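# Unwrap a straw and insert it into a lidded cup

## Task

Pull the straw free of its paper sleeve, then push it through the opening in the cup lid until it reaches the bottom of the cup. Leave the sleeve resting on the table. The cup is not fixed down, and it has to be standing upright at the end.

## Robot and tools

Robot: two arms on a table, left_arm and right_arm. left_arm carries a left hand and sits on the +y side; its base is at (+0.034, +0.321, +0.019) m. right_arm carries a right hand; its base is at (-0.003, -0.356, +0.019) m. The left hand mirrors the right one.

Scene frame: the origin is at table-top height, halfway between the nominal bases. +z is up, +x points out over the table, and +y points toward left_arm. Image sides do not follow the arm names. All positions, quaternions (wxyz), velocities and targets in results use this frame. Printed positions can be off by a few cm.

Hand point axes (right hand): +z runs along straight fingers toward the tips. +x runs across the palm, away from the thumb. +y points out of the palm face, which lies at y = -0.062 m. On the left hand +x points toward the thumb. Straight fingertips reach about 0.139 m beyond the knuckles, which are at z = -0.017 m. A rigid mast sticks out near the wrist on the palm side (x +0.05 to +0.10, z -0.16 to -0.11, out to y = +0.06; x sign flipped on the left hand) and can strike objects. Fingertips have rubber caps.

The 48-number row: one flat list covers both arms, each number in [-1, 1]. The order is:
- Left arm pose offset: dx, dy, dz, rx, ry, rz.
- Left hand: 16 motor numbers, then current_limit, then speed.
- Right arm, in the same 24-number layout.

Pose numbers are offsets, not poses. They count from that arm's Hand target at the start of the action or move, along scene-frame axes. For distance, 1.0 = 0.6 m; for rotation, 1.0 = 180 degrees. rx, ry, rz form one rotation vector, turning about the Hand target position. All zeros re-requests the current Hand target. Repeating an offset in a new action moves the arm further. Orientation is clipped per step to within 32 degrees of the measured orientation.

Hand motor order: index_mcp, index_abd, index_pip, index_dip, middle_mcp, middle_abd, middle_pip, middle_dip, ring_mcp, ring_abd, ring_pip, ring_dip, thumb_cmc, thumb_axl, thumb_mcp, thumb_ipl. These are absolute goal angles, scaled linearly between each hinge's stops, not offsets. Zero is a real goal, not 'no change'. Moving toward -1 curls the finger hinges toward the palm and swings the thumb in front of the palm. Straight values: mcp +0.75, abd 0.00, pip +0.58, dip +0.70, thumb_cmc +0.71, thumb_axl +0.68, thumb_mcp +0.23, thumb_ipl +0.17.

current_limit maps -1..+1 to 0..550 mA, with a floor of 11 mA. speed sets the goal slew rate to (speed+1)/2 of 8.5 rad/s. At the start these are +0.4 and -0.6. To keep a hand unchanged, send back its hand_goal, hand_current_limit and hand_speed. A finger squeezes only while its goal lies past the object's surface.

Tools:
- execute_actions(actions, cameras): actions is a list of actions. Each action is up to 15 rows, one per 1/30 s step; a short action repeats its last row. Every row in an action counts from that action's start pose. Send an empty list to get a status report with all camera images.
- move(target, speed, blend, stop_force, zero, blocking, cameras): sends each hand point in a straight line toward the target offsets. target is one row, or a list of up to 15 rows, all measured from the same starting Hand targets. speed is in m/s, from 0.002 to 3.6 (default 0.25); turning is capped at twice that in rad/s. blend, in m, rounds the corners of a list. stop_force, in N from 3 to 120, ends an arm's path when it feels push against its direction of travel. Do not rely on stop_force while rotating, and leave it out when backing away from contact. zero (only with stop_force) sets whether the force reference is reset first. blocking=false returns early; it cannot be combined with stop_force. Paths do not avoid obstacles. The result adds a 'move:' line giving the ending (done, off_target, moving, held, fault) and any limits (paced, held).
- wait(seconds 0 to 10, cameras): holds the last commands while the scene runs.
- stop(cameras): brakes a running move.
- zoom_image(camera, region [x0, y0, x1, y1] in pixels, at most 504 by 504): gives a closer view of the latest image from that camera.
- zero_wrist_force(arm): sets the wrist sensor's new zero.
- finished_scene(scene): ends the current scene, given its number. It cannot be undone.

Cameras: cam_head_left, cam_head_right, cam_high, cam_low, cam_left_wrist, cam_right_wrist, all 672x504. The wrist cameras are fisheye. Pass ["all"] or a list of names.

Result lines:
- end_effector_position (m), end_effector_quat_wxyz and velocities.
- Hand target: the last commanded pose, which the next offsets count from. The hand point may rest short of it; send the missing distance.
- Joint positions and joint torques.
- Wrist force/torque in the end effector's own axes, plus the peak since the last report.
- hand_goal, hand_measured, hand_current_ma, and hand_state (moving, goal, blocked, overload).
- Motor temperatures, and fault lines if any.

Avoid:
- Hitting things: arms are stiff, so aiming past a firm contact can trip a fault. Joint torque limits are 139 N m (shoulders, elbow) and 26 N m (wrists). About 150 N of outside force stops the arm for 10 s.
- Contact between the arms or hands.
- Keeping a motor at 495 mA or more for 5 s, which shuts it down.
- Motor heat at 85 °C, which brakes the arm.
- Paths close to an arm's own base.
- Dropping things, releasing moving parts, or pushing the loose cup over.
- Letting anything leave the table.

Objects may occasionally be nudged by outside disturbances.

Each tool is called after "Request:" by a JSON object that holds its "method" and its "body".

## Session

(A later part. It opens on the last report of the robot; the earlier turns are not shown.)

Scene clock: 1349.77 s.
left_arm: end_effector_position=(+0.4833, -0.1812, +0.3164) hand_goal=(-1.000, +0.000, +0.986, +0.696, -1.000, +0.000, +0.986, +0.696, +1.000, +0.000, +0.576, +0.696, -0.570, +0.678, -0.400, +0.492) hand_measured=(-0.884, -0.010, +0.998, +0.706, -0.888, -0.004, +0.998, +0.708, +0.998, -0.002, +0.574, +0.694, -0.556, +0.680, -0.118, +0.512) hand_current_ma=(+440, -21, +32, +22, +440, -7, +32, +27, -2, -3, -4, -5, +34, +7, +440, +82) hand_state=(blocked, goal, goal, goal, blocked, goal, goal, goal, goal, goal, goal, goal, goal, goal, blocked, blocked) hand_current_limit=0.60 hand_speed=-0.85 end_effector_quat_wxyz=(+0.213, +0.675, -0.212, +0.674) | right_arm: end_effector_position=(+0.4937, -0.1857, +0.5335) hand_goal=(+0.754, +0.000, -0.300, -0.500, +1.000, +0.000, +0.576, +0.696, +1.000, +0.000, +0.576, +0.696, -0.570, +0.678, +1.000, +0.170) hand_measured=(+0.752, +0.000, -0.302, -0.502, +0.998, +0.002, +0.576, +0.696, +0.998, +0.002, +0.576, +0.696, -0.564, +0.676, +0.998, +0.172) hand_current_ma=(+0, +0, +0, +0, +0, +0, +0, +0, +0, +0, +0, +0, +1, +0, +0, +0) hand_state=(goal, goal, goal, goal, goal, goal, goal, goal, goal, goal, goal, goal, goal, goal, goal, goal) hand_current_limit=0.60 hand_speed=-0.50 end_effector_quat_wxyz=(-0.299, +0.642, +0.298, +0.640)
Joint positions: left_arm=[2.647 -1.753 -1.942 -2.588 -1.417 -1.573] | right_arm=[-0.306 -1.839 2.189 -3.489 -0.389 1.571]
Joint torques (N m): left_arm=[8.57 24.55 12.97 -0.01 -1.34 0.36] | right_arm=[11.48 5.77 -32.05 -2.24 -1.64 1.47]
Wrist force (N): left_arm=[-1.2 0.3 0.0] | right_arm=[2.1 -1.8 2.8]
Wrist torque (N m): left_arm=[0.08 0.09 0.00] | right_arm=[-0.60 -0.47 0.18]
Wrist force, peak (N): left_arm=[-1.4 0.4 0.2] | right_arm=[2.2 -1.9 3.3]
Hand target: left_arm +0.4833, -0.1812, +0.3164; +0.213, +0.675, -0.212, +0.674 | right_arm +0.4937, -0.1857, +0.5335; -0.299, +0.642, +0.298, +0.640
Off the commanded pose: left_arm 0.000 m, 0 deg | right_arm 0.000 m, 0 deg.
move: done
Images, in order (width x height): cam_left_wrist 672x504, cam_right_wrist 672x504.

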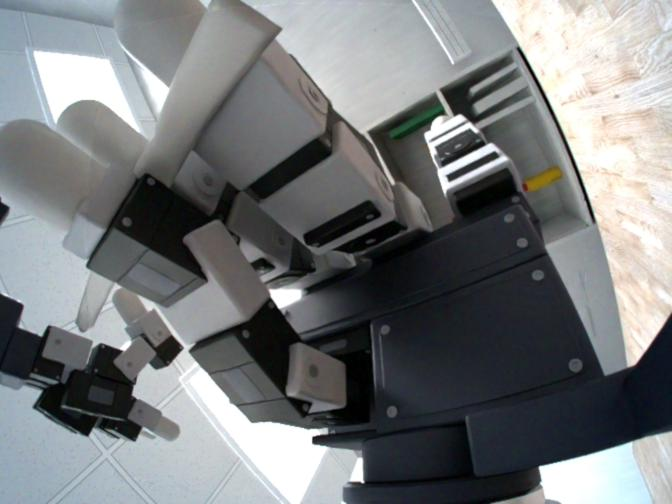

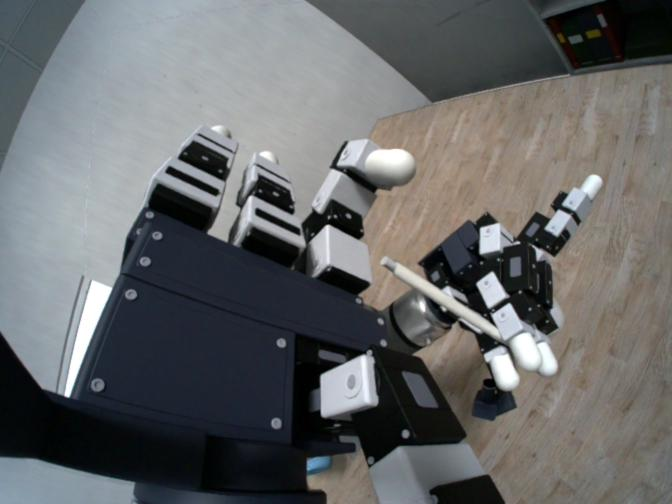

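Request:
{"method": "move", "body": {"target": [[0,0,0,0,0,0,-1.0,0,0.985,0.696,-1.0,0,0.985,0.696,1.0,0,0.576,0.696,-0.571,0.677,-0.4,0.492,0.6,-0.85,-0.0051,0.0043,0,0,0,0,0.754,0,-0.3,-0.5,1.0,0,0.576,0.696,1.0,0,0.576,0.696,-0.571,0.677,1.0,0.17,0.6,-0.5],[0,0,0,0,0,0,-1.0,0,0.985,0.696,-1.0,0,0.985,0.696,1.0,0,0.576,0.696,-0.571,0.677,-0.4,0.492,0.6,-0.85,-0.0051,0.0043,-0.04,0,0,0,0.754,0,-0.3,-0.5,1.0,0,0.576,0.696,1.0,0,0.576,0.696,-0.571,0.677,1.0,0.17,0.6,-0.5]], "speed": 0.05, "cameras": ["cam_left_wrist","cam_right_wrist"]}}

Request:
{"method": "zoom_image", "body": {"camera": "cam_left_wrist", "region": [0, 220, 180, 400]}}

Request:
{"method": "zoom_image", "body": {"camera": "cam_right_wrist", "region": [300, 160, 440, 280]}}

Scene clock: 1365.70 s.
left_arm: end_effector_position=(+0.4833, -0.1812, +0.3164) hand_goal=(-1.000, +0.000, +0.986, +0.696, -1.000, +0.000, +0.986, +0.696, +1.000, +0.000, +0.576, +0.696, -0.570, +0.678, -0.400, +0.492) hand_measured=(-0.884, -0.010, +0.998, +0.706, -0.888, -0.004, +0.998, +0.708, +0.998, -0.002, +0.574, +0.694, -0.556, +0.680, -0.118, +0.512) hand_current_ma=(+440, -21, +32, +22, +440, -7, +32, +27, -2, -3, -4, -5, +34, +7, +440, +82) hand_state=(blocked, goal, goal, goal, blocked, goal, goal, goal, goal, goal, goal, goal, goal, goal, blocked, blocked) hand_current_limit=0.60 hand_speed=-0.85 end_effector_quat_wxyz=(+0.213, +0.675, -0.212, +0.674) | right_arm: end_effector_position=(+0.4906, -0.1831, +0.5096) hand_goal=(+0.754, +0.000, -0.300, -0.500, +1.000, +0.000, +0.576, +0.696, +1.000, +0.000, +0.576, +0.696, -0.570, +0.678, +1.000, +0.170) hand_measured=(+0.752, +0.000, -0.302, -0.502, +0.998, +0.002, +0.576, +0.696, +0.998, +0.002, +0.576, +0.696, -0.564, +0.676, +0.998, +0.172) hand_current_ma=(+0, +0, +0, +0, +0, +0, +0, +0, +0, +0, +0, +0, +1, +0, +0, +0) hand_state=(goal, goal, goal, goal, goal, goal, goal, goal, goal, goal, goal, goal, goal, goal, goal, goal) hand_current_limit=0.60 hand_speed=-0.50 end_effector_quat_wxyz=(-0.299, +0.642, +0.298, +0.640)
Joint positions: left_arm=[2.647 -1.753 -1.942 -2.588 -1.417 -1.573] | right_arm=[-0.3 -1.821 2.242 -3.56 -0.395 1.571]
Joint torques (N m): left_arm=[9.53 25.62 14.27 -0.2 -1.61 0.48] | right_arm=[-10.23 4.76 -8.02 -2.28 2.04 1.74]
Wrist force (N): left_arm=[-1.4 0.5 0.0] | right_arm=[2.3 -1.0 2.7]
Wrist torque (N m): left_arm=[0.11 0.11 -0.02] | right_arm=[-0.47 -0.51 0.19]
Wrist force, peak (N): left_arm=[-1.6 0.5 0.2] | right_arm=[2.6 -1.8 3.0]
Hand target: left_arm +0.4833, -0.1812, +0.3164; +0.213, +0.675, -0.212, +0.674 | right_arm +0.4907, -0.1832, +0.5095; -0.299, +0.642, +0.298, +0.640
Off the commanded pose: left_arm 0.000 m, 0 deg | right_arm 0.000 m, 0 deg.
move: done
Images, in order (width x height): cam_left_wrist 672x504, cam_right_wrist 672x504.

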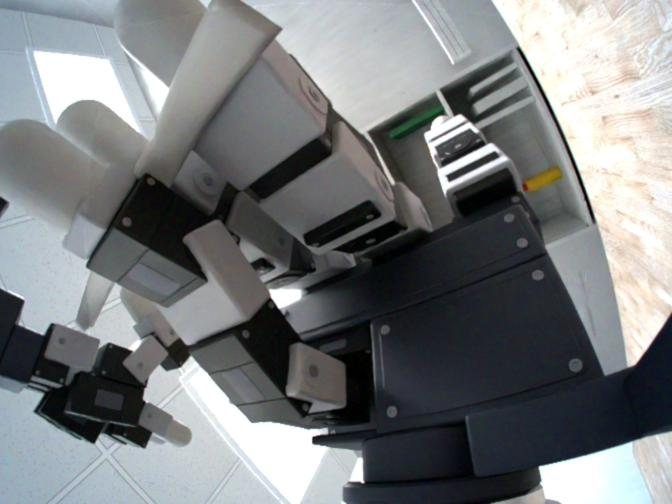

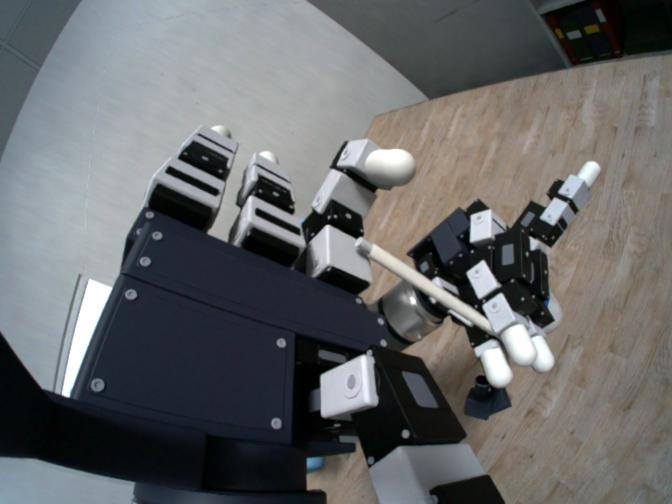

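Scaled by 2.800 from the camera's 672x504 image, which has a finer 960x720 frame.

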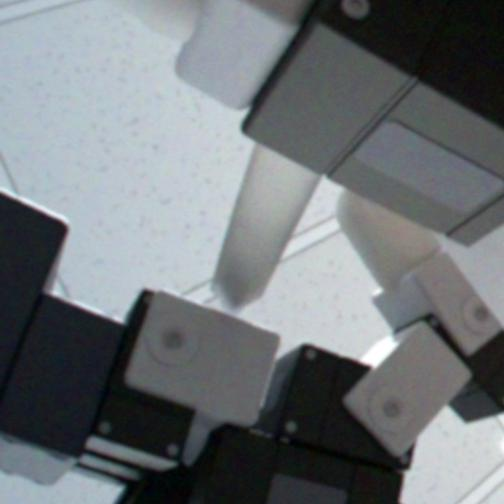

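Scaled by 3.600 from the camera's 672x504 image, which has a finer 960x720 frame.

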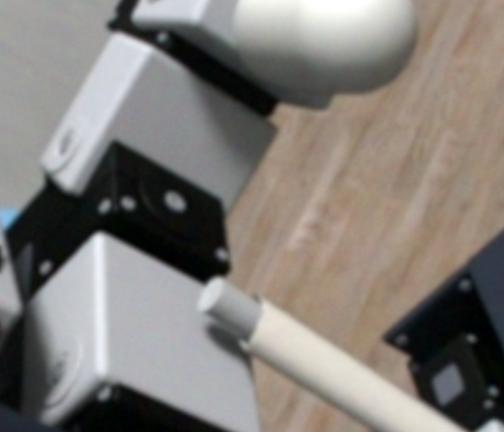

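Request:
{"method": "move", "body": {"target": [0,0,0,0,0,0,-1.0,0,0.985,0.696,-1.0,0,0.985,0.696,1.0,0,0.576,0.696,-0.571,0.677,-0.4,0.492,0.6,-0.85,0,0,-0.009,0,0,0,0.754,0,-0.3,-0.5,1.0,0,0.576,0.696,1.0,0,0.576,0.696,-0.571,0.677,1.0,0.17,0.6,-0.5], "speed": 0.03}}

Request:
{"method": "move", "body": {"target": [[0,0,0,0,0,0,-1.0,0,0.985,0.696,-1.0,0,0.985,0.696,1.0,0,0.576,0.696,-0.571,0.677,-0.4,0.492,0.6,-0.85,0,0,0,0,0,0,0.754,0,-1.0,-0.4,1.0,0,0.576,0.696,1.0,0,0.576,0.696,-0.571,0.677,1.0,0.17,0.3,-0.7],[0,0,0,0,0,0,-1.0,0,0.985,0.696,-1.0,0,0.985,0.696,1.0,0,0.576,0.696,-0.571,0.677,-0.4,0.492,0.6,-0.85,0,0,0,0,0,0,0.754,0,-1.0,-1.0,1.0,0,0.576,0.696,1.0,0,0.576,0.696,-0.571,0.677,1.0,0.17,0.3,-0.85]], "cameras": ["cam_left_wrist","cam_right_wrist"]}}

Request:
{"method": "zoom_image", "body": {"camera": "cam_left_wrist", "region": [0, 220, 180, 400]}}

Request:
{"method": "zoom_image", "body": {"camera": "cam_right_wrist", "region": [300, 160, 440, 280]}}

Scene clock: 1375.60 s.
left_arm: end_effector_position=(+0.4833, -0.1812, +0.3164) hand_goal=(-1.000, +0.000, +0.986, +0.696, -1.000, +0.000, +0.986, +0.696, +1.000, +0.000, +0.576, +0.696, -0.570, +0.678, -0.400, +0.492) hand_measured=(-0.884, -0.010, +0.998, +0.706, -0.888, -0.004, +0.998, +0.708, +0.998, -0.002, +0.574, +0.694, -0.556, +0.680, -0.118, +0.512) hand_current_ma=(+440, -21, +32, +22, +440, -7, +32, +27, -2, -3, -4, -5, +34, +7, +440, +82) hand_state=(blocked, goal, goal, goal, blocked, goal, goal, goal, goal, goal, goal, goal, goal, goal, blocked, blocked) hand_current_limit=0.60 hand_speed=-0.85 end_effector_quat_wxyz=(+0.213, +0.675, -0.212, +0.674) | right_arm: end_effector_position=(+0.4907, -0.1832, +0.5042) hand_goal=(+0.754, +0.000, -0.300, -0.500, +1.000, +0.000, +0.576, +0.696, +1.000, +0.000, +0.576, +0.696, -0.570, +0.678, +1.000, +0.170) hand_measured=(+0.752, +0.000, -0.302, -0.502, +0.998, +0.002, +0.576, +0.696, +0.998, +0.002, +0.576, +0.696, -0.564, +0.676, +0.998, +0.172) hand_current_ma=(+0, +0, +0, +0, +0, +0, +0, +0, +0, +0, +0, +0, +1, +0, +0, +0) hand_state=(goal, goal, goal, goal, goal, goal, goal, goal, goal, goal, goal, goal, goal, goal, goal, goal) hand_current_limit=0.60 hand_speed=-0.50 end_effector_quat_wxyz=(-0.299, +0.642, +0.298, +0.640)
Joint positions: left_arm=[2.647 -1.753 -1.942 -2.588 -1.417 -1.573] | right_arm=[-0.3 -1.814 2.252 -3.577 -0.395 1.571]
Joint torques (N m): left_arm=[9.47 24.02 14.31 -0.25 -1.33 0.27] | right_arm=[-10.2 5.12 -8.6 -2.29 1.76 1.38]
Wrist force (N): left_arm=[-1.2 0.3 0.1] | right_arm=[1.8 -1.5 3.2]
Wrist torque (N m): left_arm=[0.07 0.08 0.01] | right_arm=[-0.57 -0.46 0.14]
Wrist force, peak (N): left_arm=[-1.5 0.5 0.2] | right_arm=[2.2 -1.6 3.3]
Hand target: left_arm +0.4833, -0.1812, +0.3164; +0.213, +0.675, -0.212, +0.674 | right_arm +0.4907, -0.1832, +0.5041; -0.299, +0.642, +0.298, +0.640
Off the commanded pose: left_arm 0.000 m, 0 deg | right_arm 0.000 m, 0 deg.
move: done

Scene clock: 1377.60 s.
left_arm: end_effector_position=(+0.4833, -0.1812, +0.3164) hand_goal=(-1.000, +0.000, +0.986, +0.696, -1.000, +0.000, +0.986, +0.696, +1.000, +0.000, +0.576, +0.696, -0.570, +0.678, -0.400, +0.492) hand_measured=(-0.888, -0.004, +0.998, +0.706, -0.888, +0.002, +1.000, +0.714, +0.998, -0.002, +0.574, +0.694, -0.556, +0.686, -0.118, +0.512) hand_current_ma=(+440, -8, +32, +22, +440, +3, +33, +51, -2, -3, -4, -5, +34, +23, +440, +83) hand_state=(blocked, goal, goal, goal, blocked, goal, goal, goal, goal, goal, goal, goal, goal, goal, blocked, blocked) hand_current_limit=0.60 hand_speed=-0.85 end_effector_quat_wxyz=(+0.213, +0.675, -0.212, +0.674) | right_arm: end_effector_position=(+0.4907, -0.1832, +0.5041) hand_goal=(+0.754, +0.000, -1.000, -1.000, +1.000, +0.000, +0.576, +0.696, +1.000, +0.000, +0.576, +0.696, -0.570, +0.678, +1.000, +0.170) hand_measured=(+0.750, -0.004, -0.932, -0.674, +0.998, +0.002, +0.576, +0.696, +0.998, +0.002, +0.576, +0.696, -0.564, +0.676, +0.998, +0.172) hand_current_ma=(+0, +0, +66, +358, +0, +0, +0, +0, +0, +0, +0, +0, +1, +0, +0, +0) hand_state=(goal, goal, blocked, blocked, goal, goal, goal, goal, goal, goal, goal, goal, goal, goal, goal, goal) hand_current_limit=0.30 hand_speed=-0.85 end_effector_quat_wxyz=(-0.299, +0.642, +0.298, +0.640)
Joint positions: left_arm=[2.647 -1.753 -1.942 -2.588 -1.417 -1.573] | right_arm=[-0.3 -1.814 2.252 -3.578 -0.395 1.571]
Joint torques (N m): left_arm=[8.29 24.5 13.38 -0.25 -1.66 0.47] | right_arm=[-10.23 2.94 -10.39 -2.23 2.1 1.62]
Wrist force (N): left_arm=[0.6 -0.9 -1.2] | right_arm=[-0.2 0.1 2.1]
Wrist torque (N m): left_arm=[0.01 0.18 -0.15] | right_arm=[-0.45 -0.49 0.02]
Wrist force, peak (N): left_arm=[-0.4 -0.4 -1.7] | right_arm=[2.4 -1.6 2.9]
Hand target: left_arm +0.4833, -0.1812, +0.3164; +0.213, +0.675, -0.212, +0.674 | right_arm +0.4907, -0.1832, +0.5041; -0.299, +0.642, +0.298, +0.640
Off the commanded pose: left_arm 0.000 m, 0 deg | right_arm 0.000 m, 0 deg.
move: done
Images, in order (width x height): cam_left_wrist 672x504, cam_right_wrist 672x504.

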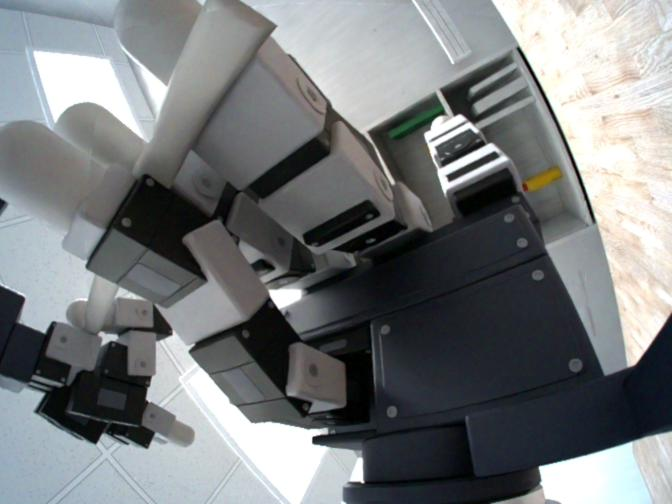

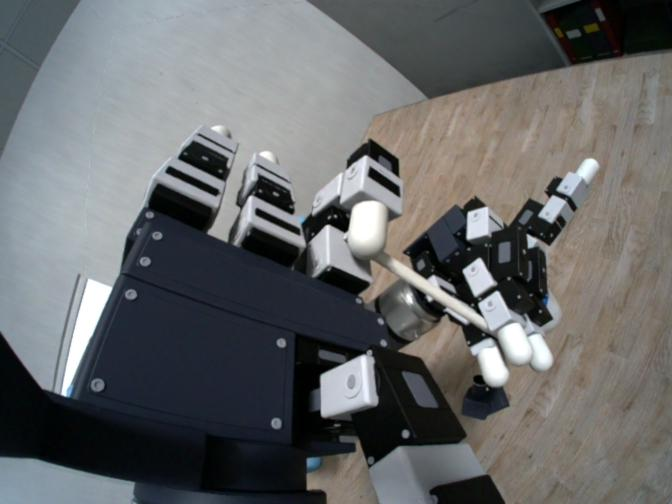

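Scaled by 2.800 from the camera's 672x504 image, which has a finer 960x720 frame.

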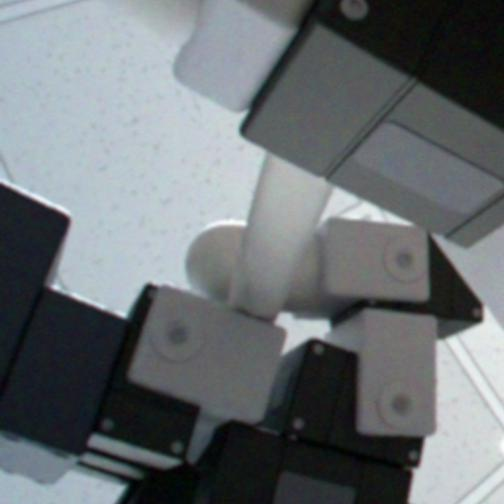

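Scaled by 3.600 from the camera's 672x504 image, which has a finer 960x720 frame.

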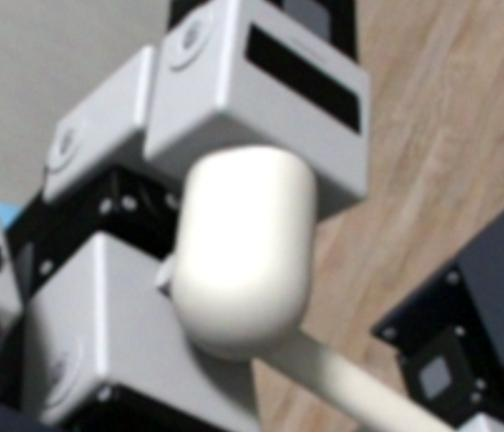

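Request:
{"method": "move", "body": {"target": [[0,0,0,0,0,0,-1.0,0,0.985,0.696,-1.0,0,0.985,0.696,1.0,0,0.576,0.696,-0.571,0.677,-0.4,0.492,0.6,-0.85,0,0,0,0,0,0,0.754,0,-1.0,-0.45,1.0,0,0.576,0.696,1.0,0,0.576,0.696,-0.571,0.677,1.0,0.17,0.3,-0.6],[0,0,0,0,0,0,-1.0,0,0.985,0.696,-1.0,0,0.985,0.696,1.0,0,0.576,0.696,-0.571,0.677,-0.4,0.492,0.6,-0.85,0,0,0.0123,0,0,0,0.754,0,-1.0,-0.45,1.0,0,0.576,0.696,1.0,0,0.576,0.696,-0.571,0.677,1.0,0.17,0.3,-0.7],[0,0,0,0,0,0,-1.0,0,0.985,0.696,-1.0,0,0.985,0.696,1.0,0,0.576,0.696,-0.571,0.677,-0.4,0.492,0.6,-0.85,0,0,0.0123,0,0,0,0.754,0,-1.0,-1.0,1.0,0,0.576,0.696,1.0,0,0.576,0.696,-0.571,0.677,1.0,0.17,0.3,-0.85]], "speed": 0.03, "cameras": ["cam_left_wrist","cam_right_wrist"]}}

Request:
{"method": "zoom_image", "body": {"camera": "cam_left_wrist", "region": [0, 220, 180, 400]}}

Request:
{"method": "zoom_image", "body": {"camera": "cam_right_wrist", "region": [300, 160, 440, 280]}}

Scene clock: 1391.03 s.
left_arm: end_effector_position=(+0.4833, -0.1812, +0.3164) hand_goal=(-1.000, +0.000, +0.986, +0.696, -1.000, +0.000, +0.986, +0.696, +1.000, +0.000, +0.576, +0.696, -0.570, +0.678, -0.400, +0.492) hand_measured=(-0.888, -0.004, +0.998, +0.706, -0.888, +0.002, +1.000, +0.716, +0.998, -0.002, +0.574, +0.694, -0.558, +0.686, -0.118, +0.512) hand_current_ma=(+440, -5, +32, +22, +440, +2, +33, +55, -2, -3, -4, -5, +32, +23, +440, +83) hand_state=(blocked, goal, goal, goal, blocked, goal, goal, goal, goal, goal, goal, goal, goal, goal, blocked, blocked) hand_current_limit=0.60 hand_speed=-0.85 end_effector_quat_wxyz=(+0.213, +0.675, -0.212, +0.674) | right_arm: end_effector_position=(+0.4907, -0.1832, +0.5115) hand_goal=(+0.754, +0.000, -1.000, -1.000, +1.000, +0.000, +0.576, +0.696, +1.000, +0.000, +0.576, +0.696, -0.570, +0.678, +1.000, +0.170) hand_measured=(+0.750, -0.002, -0.934, -0.726, +0.998, +0.002, +0.576, +0.696, +0.998, +0.002, +0.576, +0.696, -0.564, +0.676, +0.998, +0.172) hand_current_ma=(+0, +0, +65, +357, +0, +0, +0, +0, +0, +0, +0, +0, +1, +0, +0, +0) hand_state=(goal, goal, blocked, blocked, goal, goal, goal, goal, goal, goal, goal, goal, goal, goal, goal, goal) hand_current_limit=0.30 hand_speed=-0.85 end_effector_quat_wxyz=(-0.299, +0.642, +0.298, +0.640)
Joint positions: left_arm=[2.647 -1.753 -1.942 -2.588 -1.417 -1.573] | right_arm=[-0.3 -1.823 2.238 -3.554 -0.395 1.571]
Joint torques (N m): left_arm=[9.08 21.17 14.86 -0.1 -1.4 0.41] | right_arm=[-6.4 -21.89 -31.17 0.72 -1.19 -1.27]
Wrist force (N): left_arm=[1.0 -1.0 -0.8] | right_arm=[-0.1 -0.7 2.0]
Wrist torque (N m): left_arm=[0.01 0.13 -0.17] | right_arm=[-0.52 -0.46 0.06]
Wrist force, peak (N): left_arm=[1.2 -0.8 -1.1] | right_arm=[2.2 -1.6 3.2]
Hand target: left_arm +0.4833, -0.1812, +0.3164; +0.213, +0.675, -0.212, +0.674 | right_arm +0.4907, -0.1832, +0.5115; -0.299, +0.642, +0.298, +0.640
Off the commanded pose: left_arm 0.000 m, 0 deg | right_arm 0.000 m, 0 deg.
move: done
Images, in order (width x height): cam_left_wrist 672x504, cam_right_wrist 672x504.

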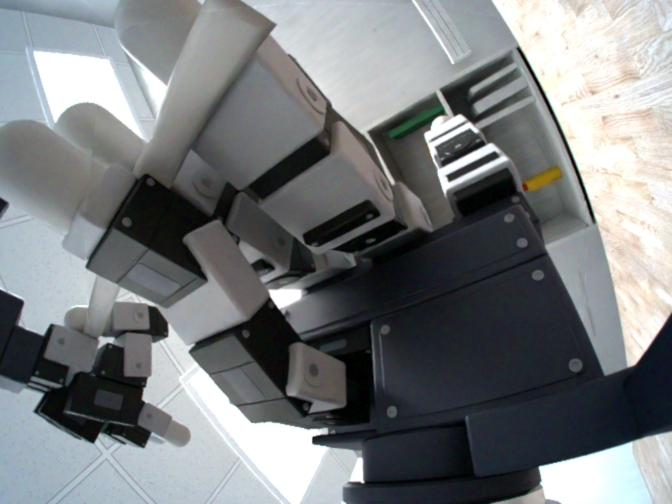

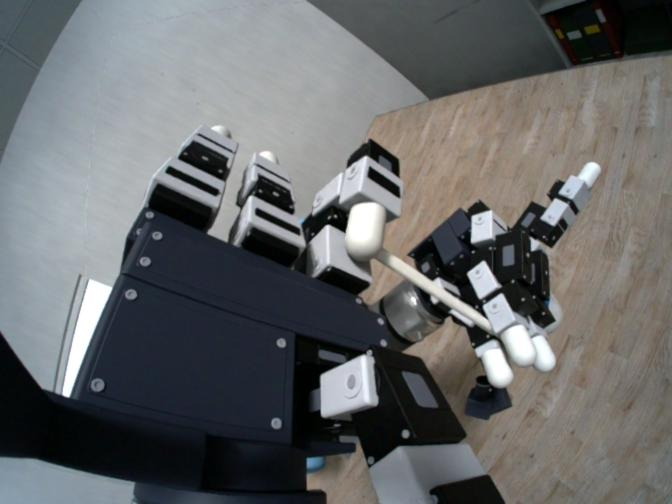

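Scaled by 2.800 from the camera's 672x504 image, which has a finer 960x720 frame.

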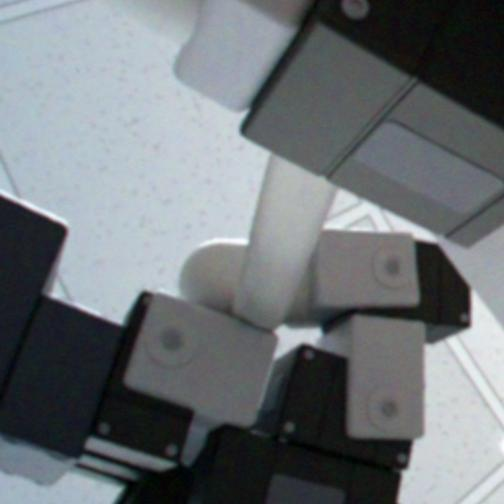

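Scaled by 3.600 from the camera's 672x504 image, which has a finer 960x720 frame.

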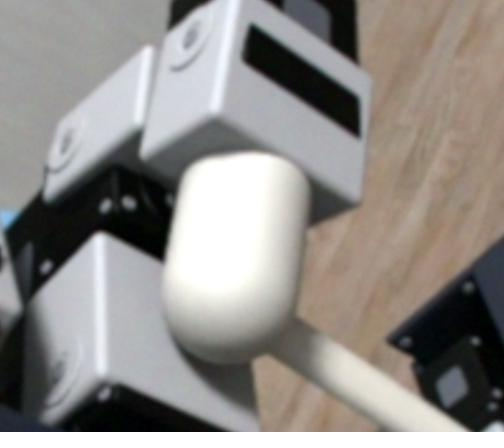

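Request:
{"method": "move", "body": {"target": [[0,0,0,0,0,0,-1.0,0,0.985,0.696,-1.0,0,0.985,0.696,1.0,0,0.576,0.696,-0.571,0.677,-0.4,0.492,0.77,-0.85,0,0,0,0,0,0,0.754,0,-1.0,-1.0,1.0,0,0.576,0.696,1.0,0,0.576,0.696,-0.571,0.677,1.0,0.17,0.77,-0.6],[0,0,0,0,0,0,-1.0,0,0.985,0.696,-1.0,0,0.985,0.696,1.0,0,0.576,0.696,-0.571,0.677,-0.4,0.492,0.77,-0.85,0,0,0.025,0,0,0,0.754,0,-1.0,-1.0,1.0,0,0.576,0.696,1.0,0,0.576,0.696,-0.571,0.677,1.0,0.17,0.77,-0.6]], "speed": 0.01, "cameras": ["cam_left_wrist","cam_right_wrist"]}}

Request:
{"method": "zoom_image", "body": {"camera": "cam_left_wrist", "region": [0, 220, 180, 400]}}

Request:
{"method": "zoom_image", "body": {"camera": "cam_right_wrist", "region": [300, 160, 440, 280]}}

Scene clock: 1401.90 s.
left_arm: end_effector_position=(+0.4833, -0.1812, +0.3164) hand_goal=(-1.000, +0.000, +0.986, +0.696, -1.000, +0.000, +0.986, +0.696, +1.000, +0.000, +0.576, +0.696, -0.570, +0.678, -0.400, +0.492) hand_measured=(-0.888, -0.010, +0.998, +0.706, -0.888, -0.004, +1.000, +0.716, +0.998, -0.002, +0.574, +0.694, -0.560, +0.684, -0.118, +0.512) hand_current_ma=(+479, -21, +33, +23, +478, -8, +33, +57, -2, -3, -4, -5, +24, +15, +487, +83) hand_state=(blocked, goal, goal, goal, blocked, goal, goal, blocked, goal, goal, goal, goal, goal, goal, blocked, blocked) hand_current_limit=0.77 hand_speed=-0.85 end_effector_quat_wxyz=(+0.213, +0.675, -0.212, +0.674) | right_arm: end_effector_position=(+0.4907, -0.1832, +0.5263) hand_goal=(+0.754, +0.000, -1.000, -1.000, +1.000, +0.000, +0.576, +0.696, +1.000, +0.000, +0.576, +0.696, -0.570, +0.678, +1.000, +0.170) hand_measured=(+0.752, +0.000, -0.922, -0.768, +0.998, +0.002, +0.576, +0.696, +0.998, +0.002, +0.576, +0.696, -0.564, +0.676, +0.998, +0.172) hand_current_ma=(+0, +0, +87, +487, +0, +0, +0, +0, +0, +0, +0, +0, +1, +0, +0, +0) hand_state=(goal, goal, blocked, blocked, goal, goal, goal, goal, goal, goal, goal, goal, goal, goal, goal, goal) hand_current_limit=0.77 hand_speed=-0.60 end_effector_quat_wxyz=(-0.299, +0.642, +0.298, +0.640)
Joint positions: left_arm=[2.647 -1.753 -1.942 -2.588 -1.417 -1.573] | right_arm=[-0.3 -1.84 2.209 -3.508 -0.395 1.572]
Joint torques (N m): left_arm=[7.8 21.38 13.56 -0.23 -1.56 0.49] | right_arm=[-6.14 -19.68 -33.07 0.97 0.59 -1.15]
Wrist force (N): left_arm=[-1.2 0.2 0.1] | right_arm=[2.2 -1.5 2.8]
Wrist torque (N m): left_arm=[0.06 0.10 0.01] | right_arm=[-0.55 -0.47 0.18]
Wrist force, peak (N): left_arm=[3.0 -1.1 -0.6] | right_arm=[2.2 -1.7 3.3]
Hand target: left_arm +0.4833, -0.1812, +0.3164; +0.213, +0.675, -0.212, +0.674 | right_arm +0.4907, -0.1832, +0.5265; -0.299, +0.642, +0.298, +0.640
Off the commanded pose: left_arm 0.000 m, 0 deg | right_arm 0.000 m, 0 deg.
move: done
Images, in order (width x height): cam_left_wrist 672x504, cam_right_wrist 672x504.

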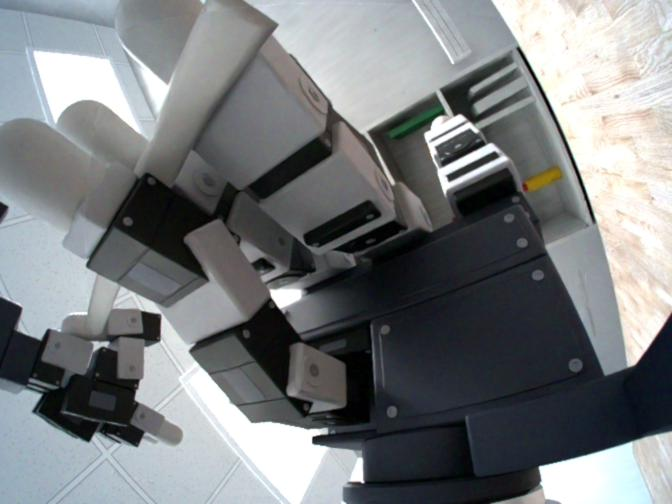

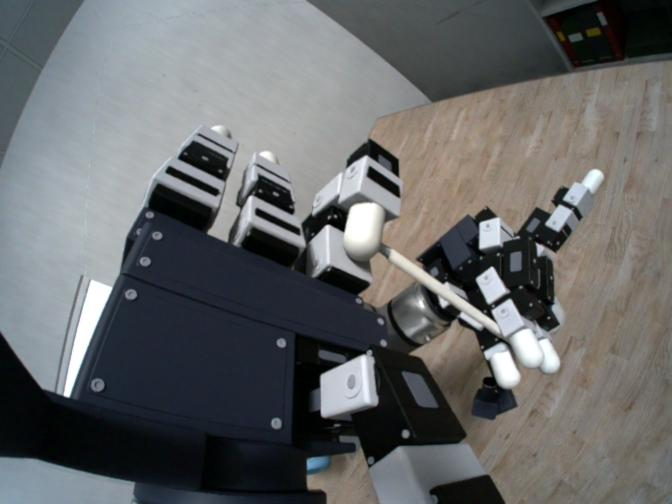

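Scaled by 2.800 from the camera's 672x504 image, which has a finer 960x720 frame.

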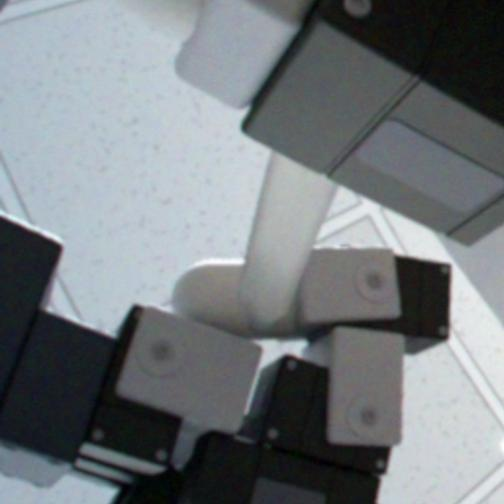

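Scaled by 3.600 from the camera's 672x504 image, which has a finer 960x720 frame.

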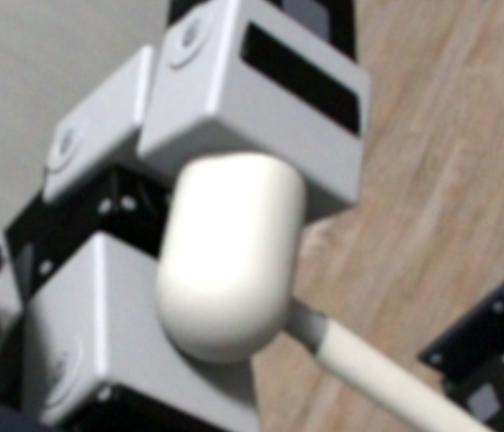

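Request:
{"method": "move", "body": {"target": [[0,0,0,0,0,0,-1.0,0,0.985,0.696,-1.0,0,0.985,0.696,1.0,0,0.576,0.696,-0.571,0.677,-0.4,0.492,0.7,-0.85,0,0,0.055,0,0,0,0.754,0,-0.3,-0.5,1.0,0,0.576,0.696,1.0,0,0.576,0.696,-0.571,0.677,1.0,0.17,0.5,-0.4],[0,0,0,0,0,0,-1.0,0,0.985,0.696,-1.0,0,0.985,0.696,1.0,0,0.576,0.696,-0.571,0.677,-0.4,0.492,0.7,-0.85,-0.0692,0.1642,0.055,0,0,0,-0.52,0,0.985,0.696,1.0,0,0.576,0.696,1.0,0,0.576,0.696,-0.514,0.677,0.112,0.45,0.5,-0.3]], "speed": 0.15, "cameras": ["cam_left_wrist","cam_right_wrist","cam_high"]}}

Request:
{"method": "zoom_image", "body": {"camera": "cam_left_wrist", "region": [0, 180, 220, 400]}}

Request:
{"method": "zoom_image", "body": {"camera": "cam_right_wrist", "region": [340, 120, 620, 400]}}

Scene clock: 1442.33 s.
left_arm: end_effector_position=(+0.4833, -0.1812, +0.3164) hand_goal=(-1.000, +0.000, +0.986, +0.696, -1.000, +0.000, +0.986, +0.696, +1.000, +0.000, +0.576, +0.696, -0.570, +0.678, -0.400, +0.492) hand_measured=(-0.888, -0.010, +0.998, +0.706, -0.888, -0.004, +1.000, +0.716, +0.998, -0.002, +0.574, +0.694, -0.560, +0.684, -0.118, +0.512) hand_current_ma=(+467, -21, +33, +23, +467, -8, +33, +57, -2, -3, -4, -5, +24, +15, +467, +83) hand_state=(blocked, goal, goal, goal, blocked, goal, goal, blocked, goal, goal, goal, goal, goal, goal, blocked, blocked) hand_current_limit=0.70 hand_speed=-0.85 end_effector_quat_wxyz=(+0.213, +0.675, -0.212, +0.674) | right_arm: end_effector_position=(+0.4491, -0.0846, +0.5595) hand_goal=(-0.520, +0.000, +0.986, +0.696, +1.000, +0.000, +0.576, +0.696, +1.000, +0.000, +0.576, +0.696, -0.514, +0.678, +0.112, +0.450) hand_measured=(-0.518, +0.002, +0.984, +0.694, +0.998, +0.002, +0.576, +0.696, +0.998, +0.002, +0.576, +0.696, -0.508, +0.676, +0.114, +0.448) hand_current_ma=(+0, +0, +0, +0, +0, +0, +0, +0, +0, +0, +0, +0, +1, +0, +0, +0) hand_state=(goal, goal, goal, goal, goal, goal, goal, goal, goal, goal, goal, goal, goal, goal, goal, goal) hand_current_limit=0.50 hand_speed=-0.30 end_effector_quat_wxyz=(-0.299, +0.642, +0.298, +0.640)
Joint positions: left_arm=[2.647 -1.753 -1.942 -2.588 -1.417 -1.573] | right_arm=[0.072 -1.879 2.146 -3.407 -0.768 1.573]
Joint torques (N m): left_arm=[10.38 21.51 14.14 0.04 -1.58 0.59] | right_arm=[11.29 6.28 -33.27 -2.79 -1.6 -1.44]
Wrist force (N): left_arm=[-1.3 0.4 0.0] | right_arm=[2.2 -1.6 3.0]
Wrist torque (N m): left_arm=[0.09 0.10 0.00] | right_arm=[-0.62 -0.46 0.26]
Wrist force, peak (N): left_arm=[-1.5 0.5 0.0] | right_arm=[3.0 -1.7 3.2]
Hand target: left_arm +0.4833, -0.1812, +0.3164; +0.213, +0.675, -0.212, +0.674 | right_arm +0.4491, -0.0846, +0.5595; -0.299, +0.642, +0.298, +0.640
Off the commanded pose: left_arm 0.000 m, 0 deg | right_arm 0.000 m, 0 deg.
move: done
Images, in order (width x height): cam_high 672x504, cam_left_wrist 672x504, cam_right_wrist 672x504.

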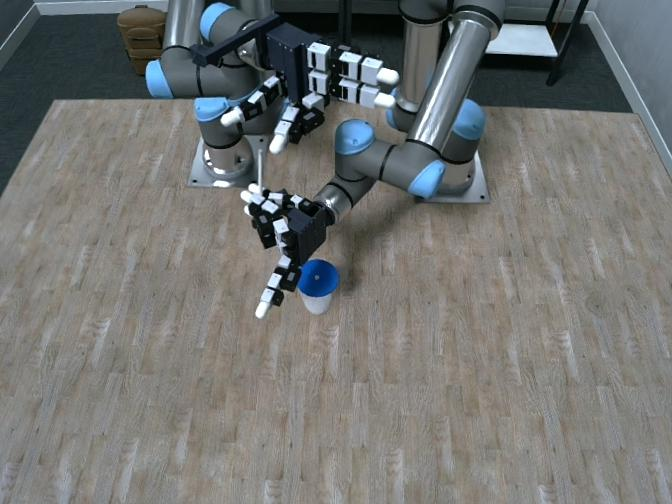

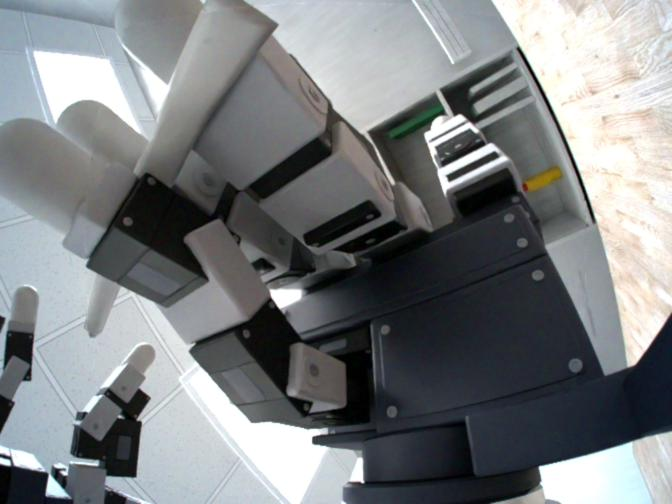

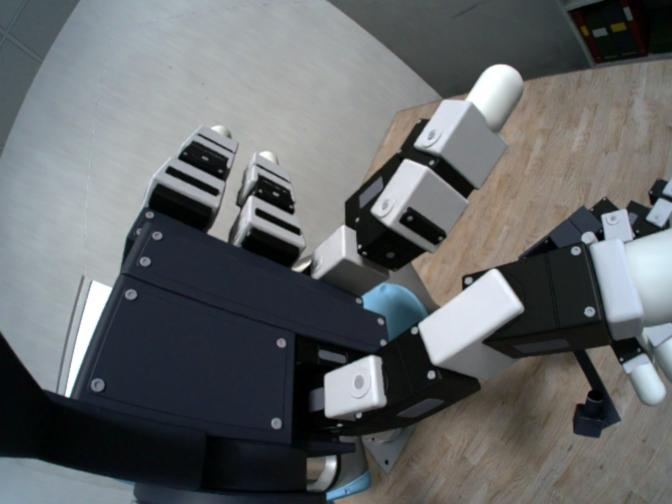

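Scaled by 2.291 from the camera's 672x504 image, which has a finer 960x720 frame.

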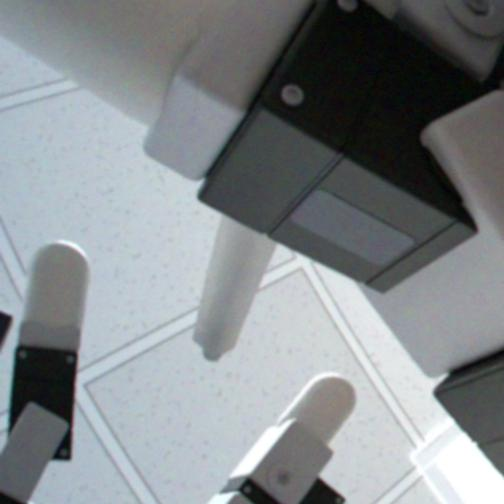

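Scaled by 1.800 from the camera's 672x504 image, which has a finer 960x720 frame.

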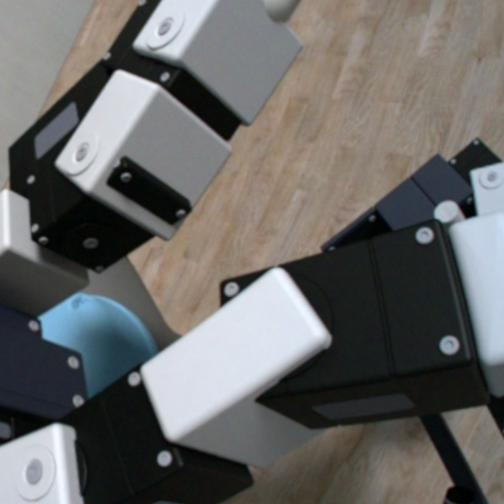

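Request:
{"method": "move", "body": {"target": [0,0,0,0,0,0,-1.0,0,0.985,0.696,-1.0,0,0.985,0.696,1.0,0,0.576,0.696,-0.571,0.677,-0.4,0.492,0.7,-0.85,0,0,-0.035,0,0,0,-0.52,0,0.985,0.696,1.0,0,0.576,0.696,1.0,0,0.576,0.696,-0.514,0.677,0.112,0.45,0.5,-0.3], "speed": 0.08, "cameras": ["cam_left_wrist","cam_right_wrist","cam_high"]}}

Request:
{"method": "zoom_image", "body": {"camera": "cam_left_wrist", "region": [0, 180, 220, 400]}}

Request:
{"method": "zoom_image", "body": {"camera": "cam_high", "region": [200, 60, 360, 220]}}

Scene clock: 1449.53 s.
left_arm: end_effector_position=(+0.4833, -0.1812, +0.3164) hand_goal=(-1.000, +0.000, +0.986, +0.696, -1.000, +0.000, +0.986, +0.696, +1.000, +0.000, +0.576, +0.696, -0.570, +0.678, -0.400, +0.492) hand_measured=(-0.888, -0.010, +0.998, +0.706, -0.888, -0.004, +1.000, +0.716, +0.998, -0.002, +0.574, +0.694, -0.560, +0.684, -0.118, +0.512) hand_current_ma=(+467, -21, +33, +23, +467, -8, +33, +57, -2, -3, -4, -5, +24, +15, +467, +83) hand_state=(blocked, goal, goal, goal, blocked, goal, goal, blocked, goal, goal, goal, goal, goal, goal, blocked, blocked) hand_current_limit=0.70 hand_speed=-0.85 end_effector_quat_wxyz=(+0.213, +0.675, -0.212, +0.674) | right_arm: end_effector_position=(+0.4491, -0.0846, +0.5386) hand_goal=(-0.520, +0.000, +0.986, +0.696, +1.000, +0.000, +0.576, +0.696, +1.000, +0.000, +0.576, +0.696, -0.514, +0.678, +0.112, +0.450) hand_measured=(-0.518, +0.002, +0.984, +0.694, +0.998, +0.002, +0.576, +0.696, +0.998, +0.002, +0.576, +0.696, -0.508, +0.676, +0.114, +0.448) hand_current_ma=(+0, +0, +0, +0, +0, +0, +0, +0, +0, +0, +0, +0, +1, +0, +0, +0) hand_state=(goal, goal, goal, goal, goal, goal, goal, goal, goal, goal, goal, goal, goal, goal, goal, goal) hand_current_limit=0.50 hand_speed=-0.30 end_effector_quat_wxyz=(-0.299, +0.642, +0.298, +0.640)
Joint positions: left_arm=[2.647 -1.753 -1.942 -2.588 -1.417 -1.573] | right_arm=[0.072 -1.861 2.19 -3.469 -0.768 1.572]
Joint torques (N m): left_arm=[9.02 22.35 13.77 0.19 -1.67 0.29] | right_arm=[-6.66 4.92 -11.55 -2.82 1.75 1.51]
Wrist force (N): left_arm=[-1.3 0.3 0.1] | right_arm=[2.6 -1.6 3.2]
Wrist torque (N m): left_arm=[0.07 0.11 -0.01] | right_arm=[-0.62 -0.50 0.30]
Wrist force, peak (N): left_arm=[-1.6 0.4 0.1] | right_arm=[2.9 -1.7 3.2]
Hand target: left_arm +0.4833, -0.1812, +0.3164; +0.213, +0.675, -0.212, +0.674 | right_arm +0.4491, -0.0846, +0.5385; -0.299, +0.642, +0.298, +0.640
Off the commanded pose: left_arm 0.000 m, 0 deg | right_arm 0.000 m, 0 deg.
move: done
Images, in order (width x height): cam_high 672x504, cam_left_wrist 672x504, cam_right_wrist 672x504.

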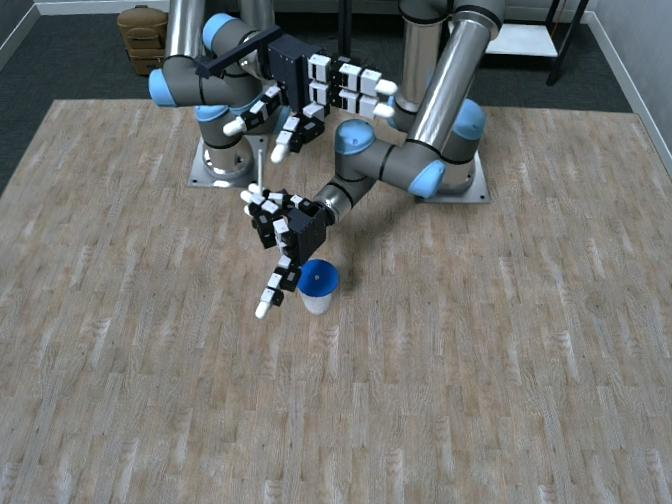

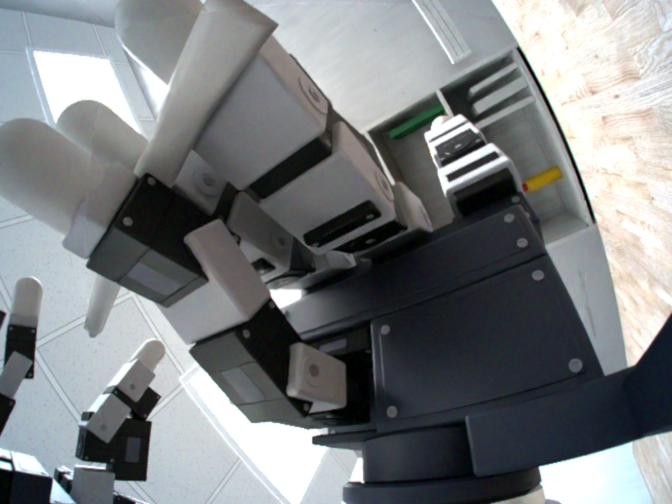

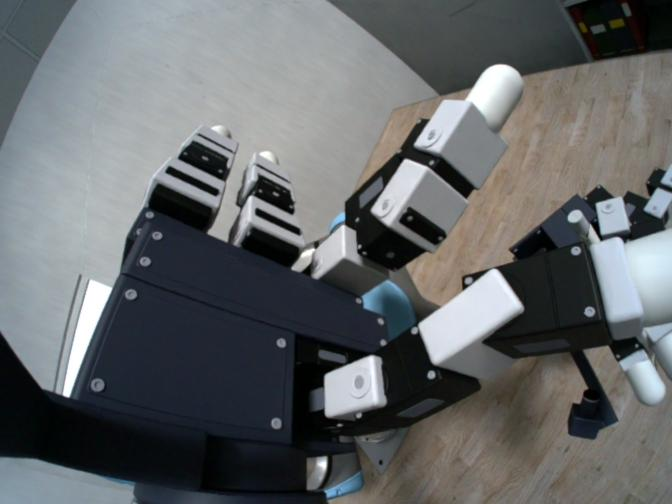

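Scaled by 2.291 from the camera's 672x504 image, which has a finer 960x720 frame.

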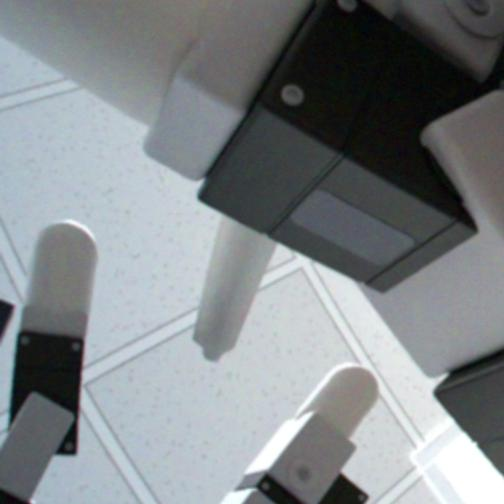

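Scaled by 3.150 from the camera's 672x504 image, which has a finer 960x720 frame.

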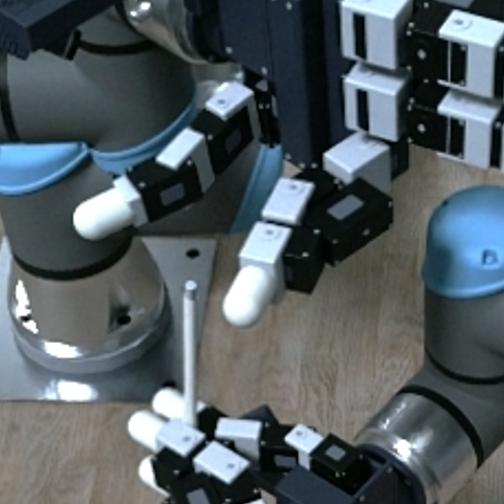

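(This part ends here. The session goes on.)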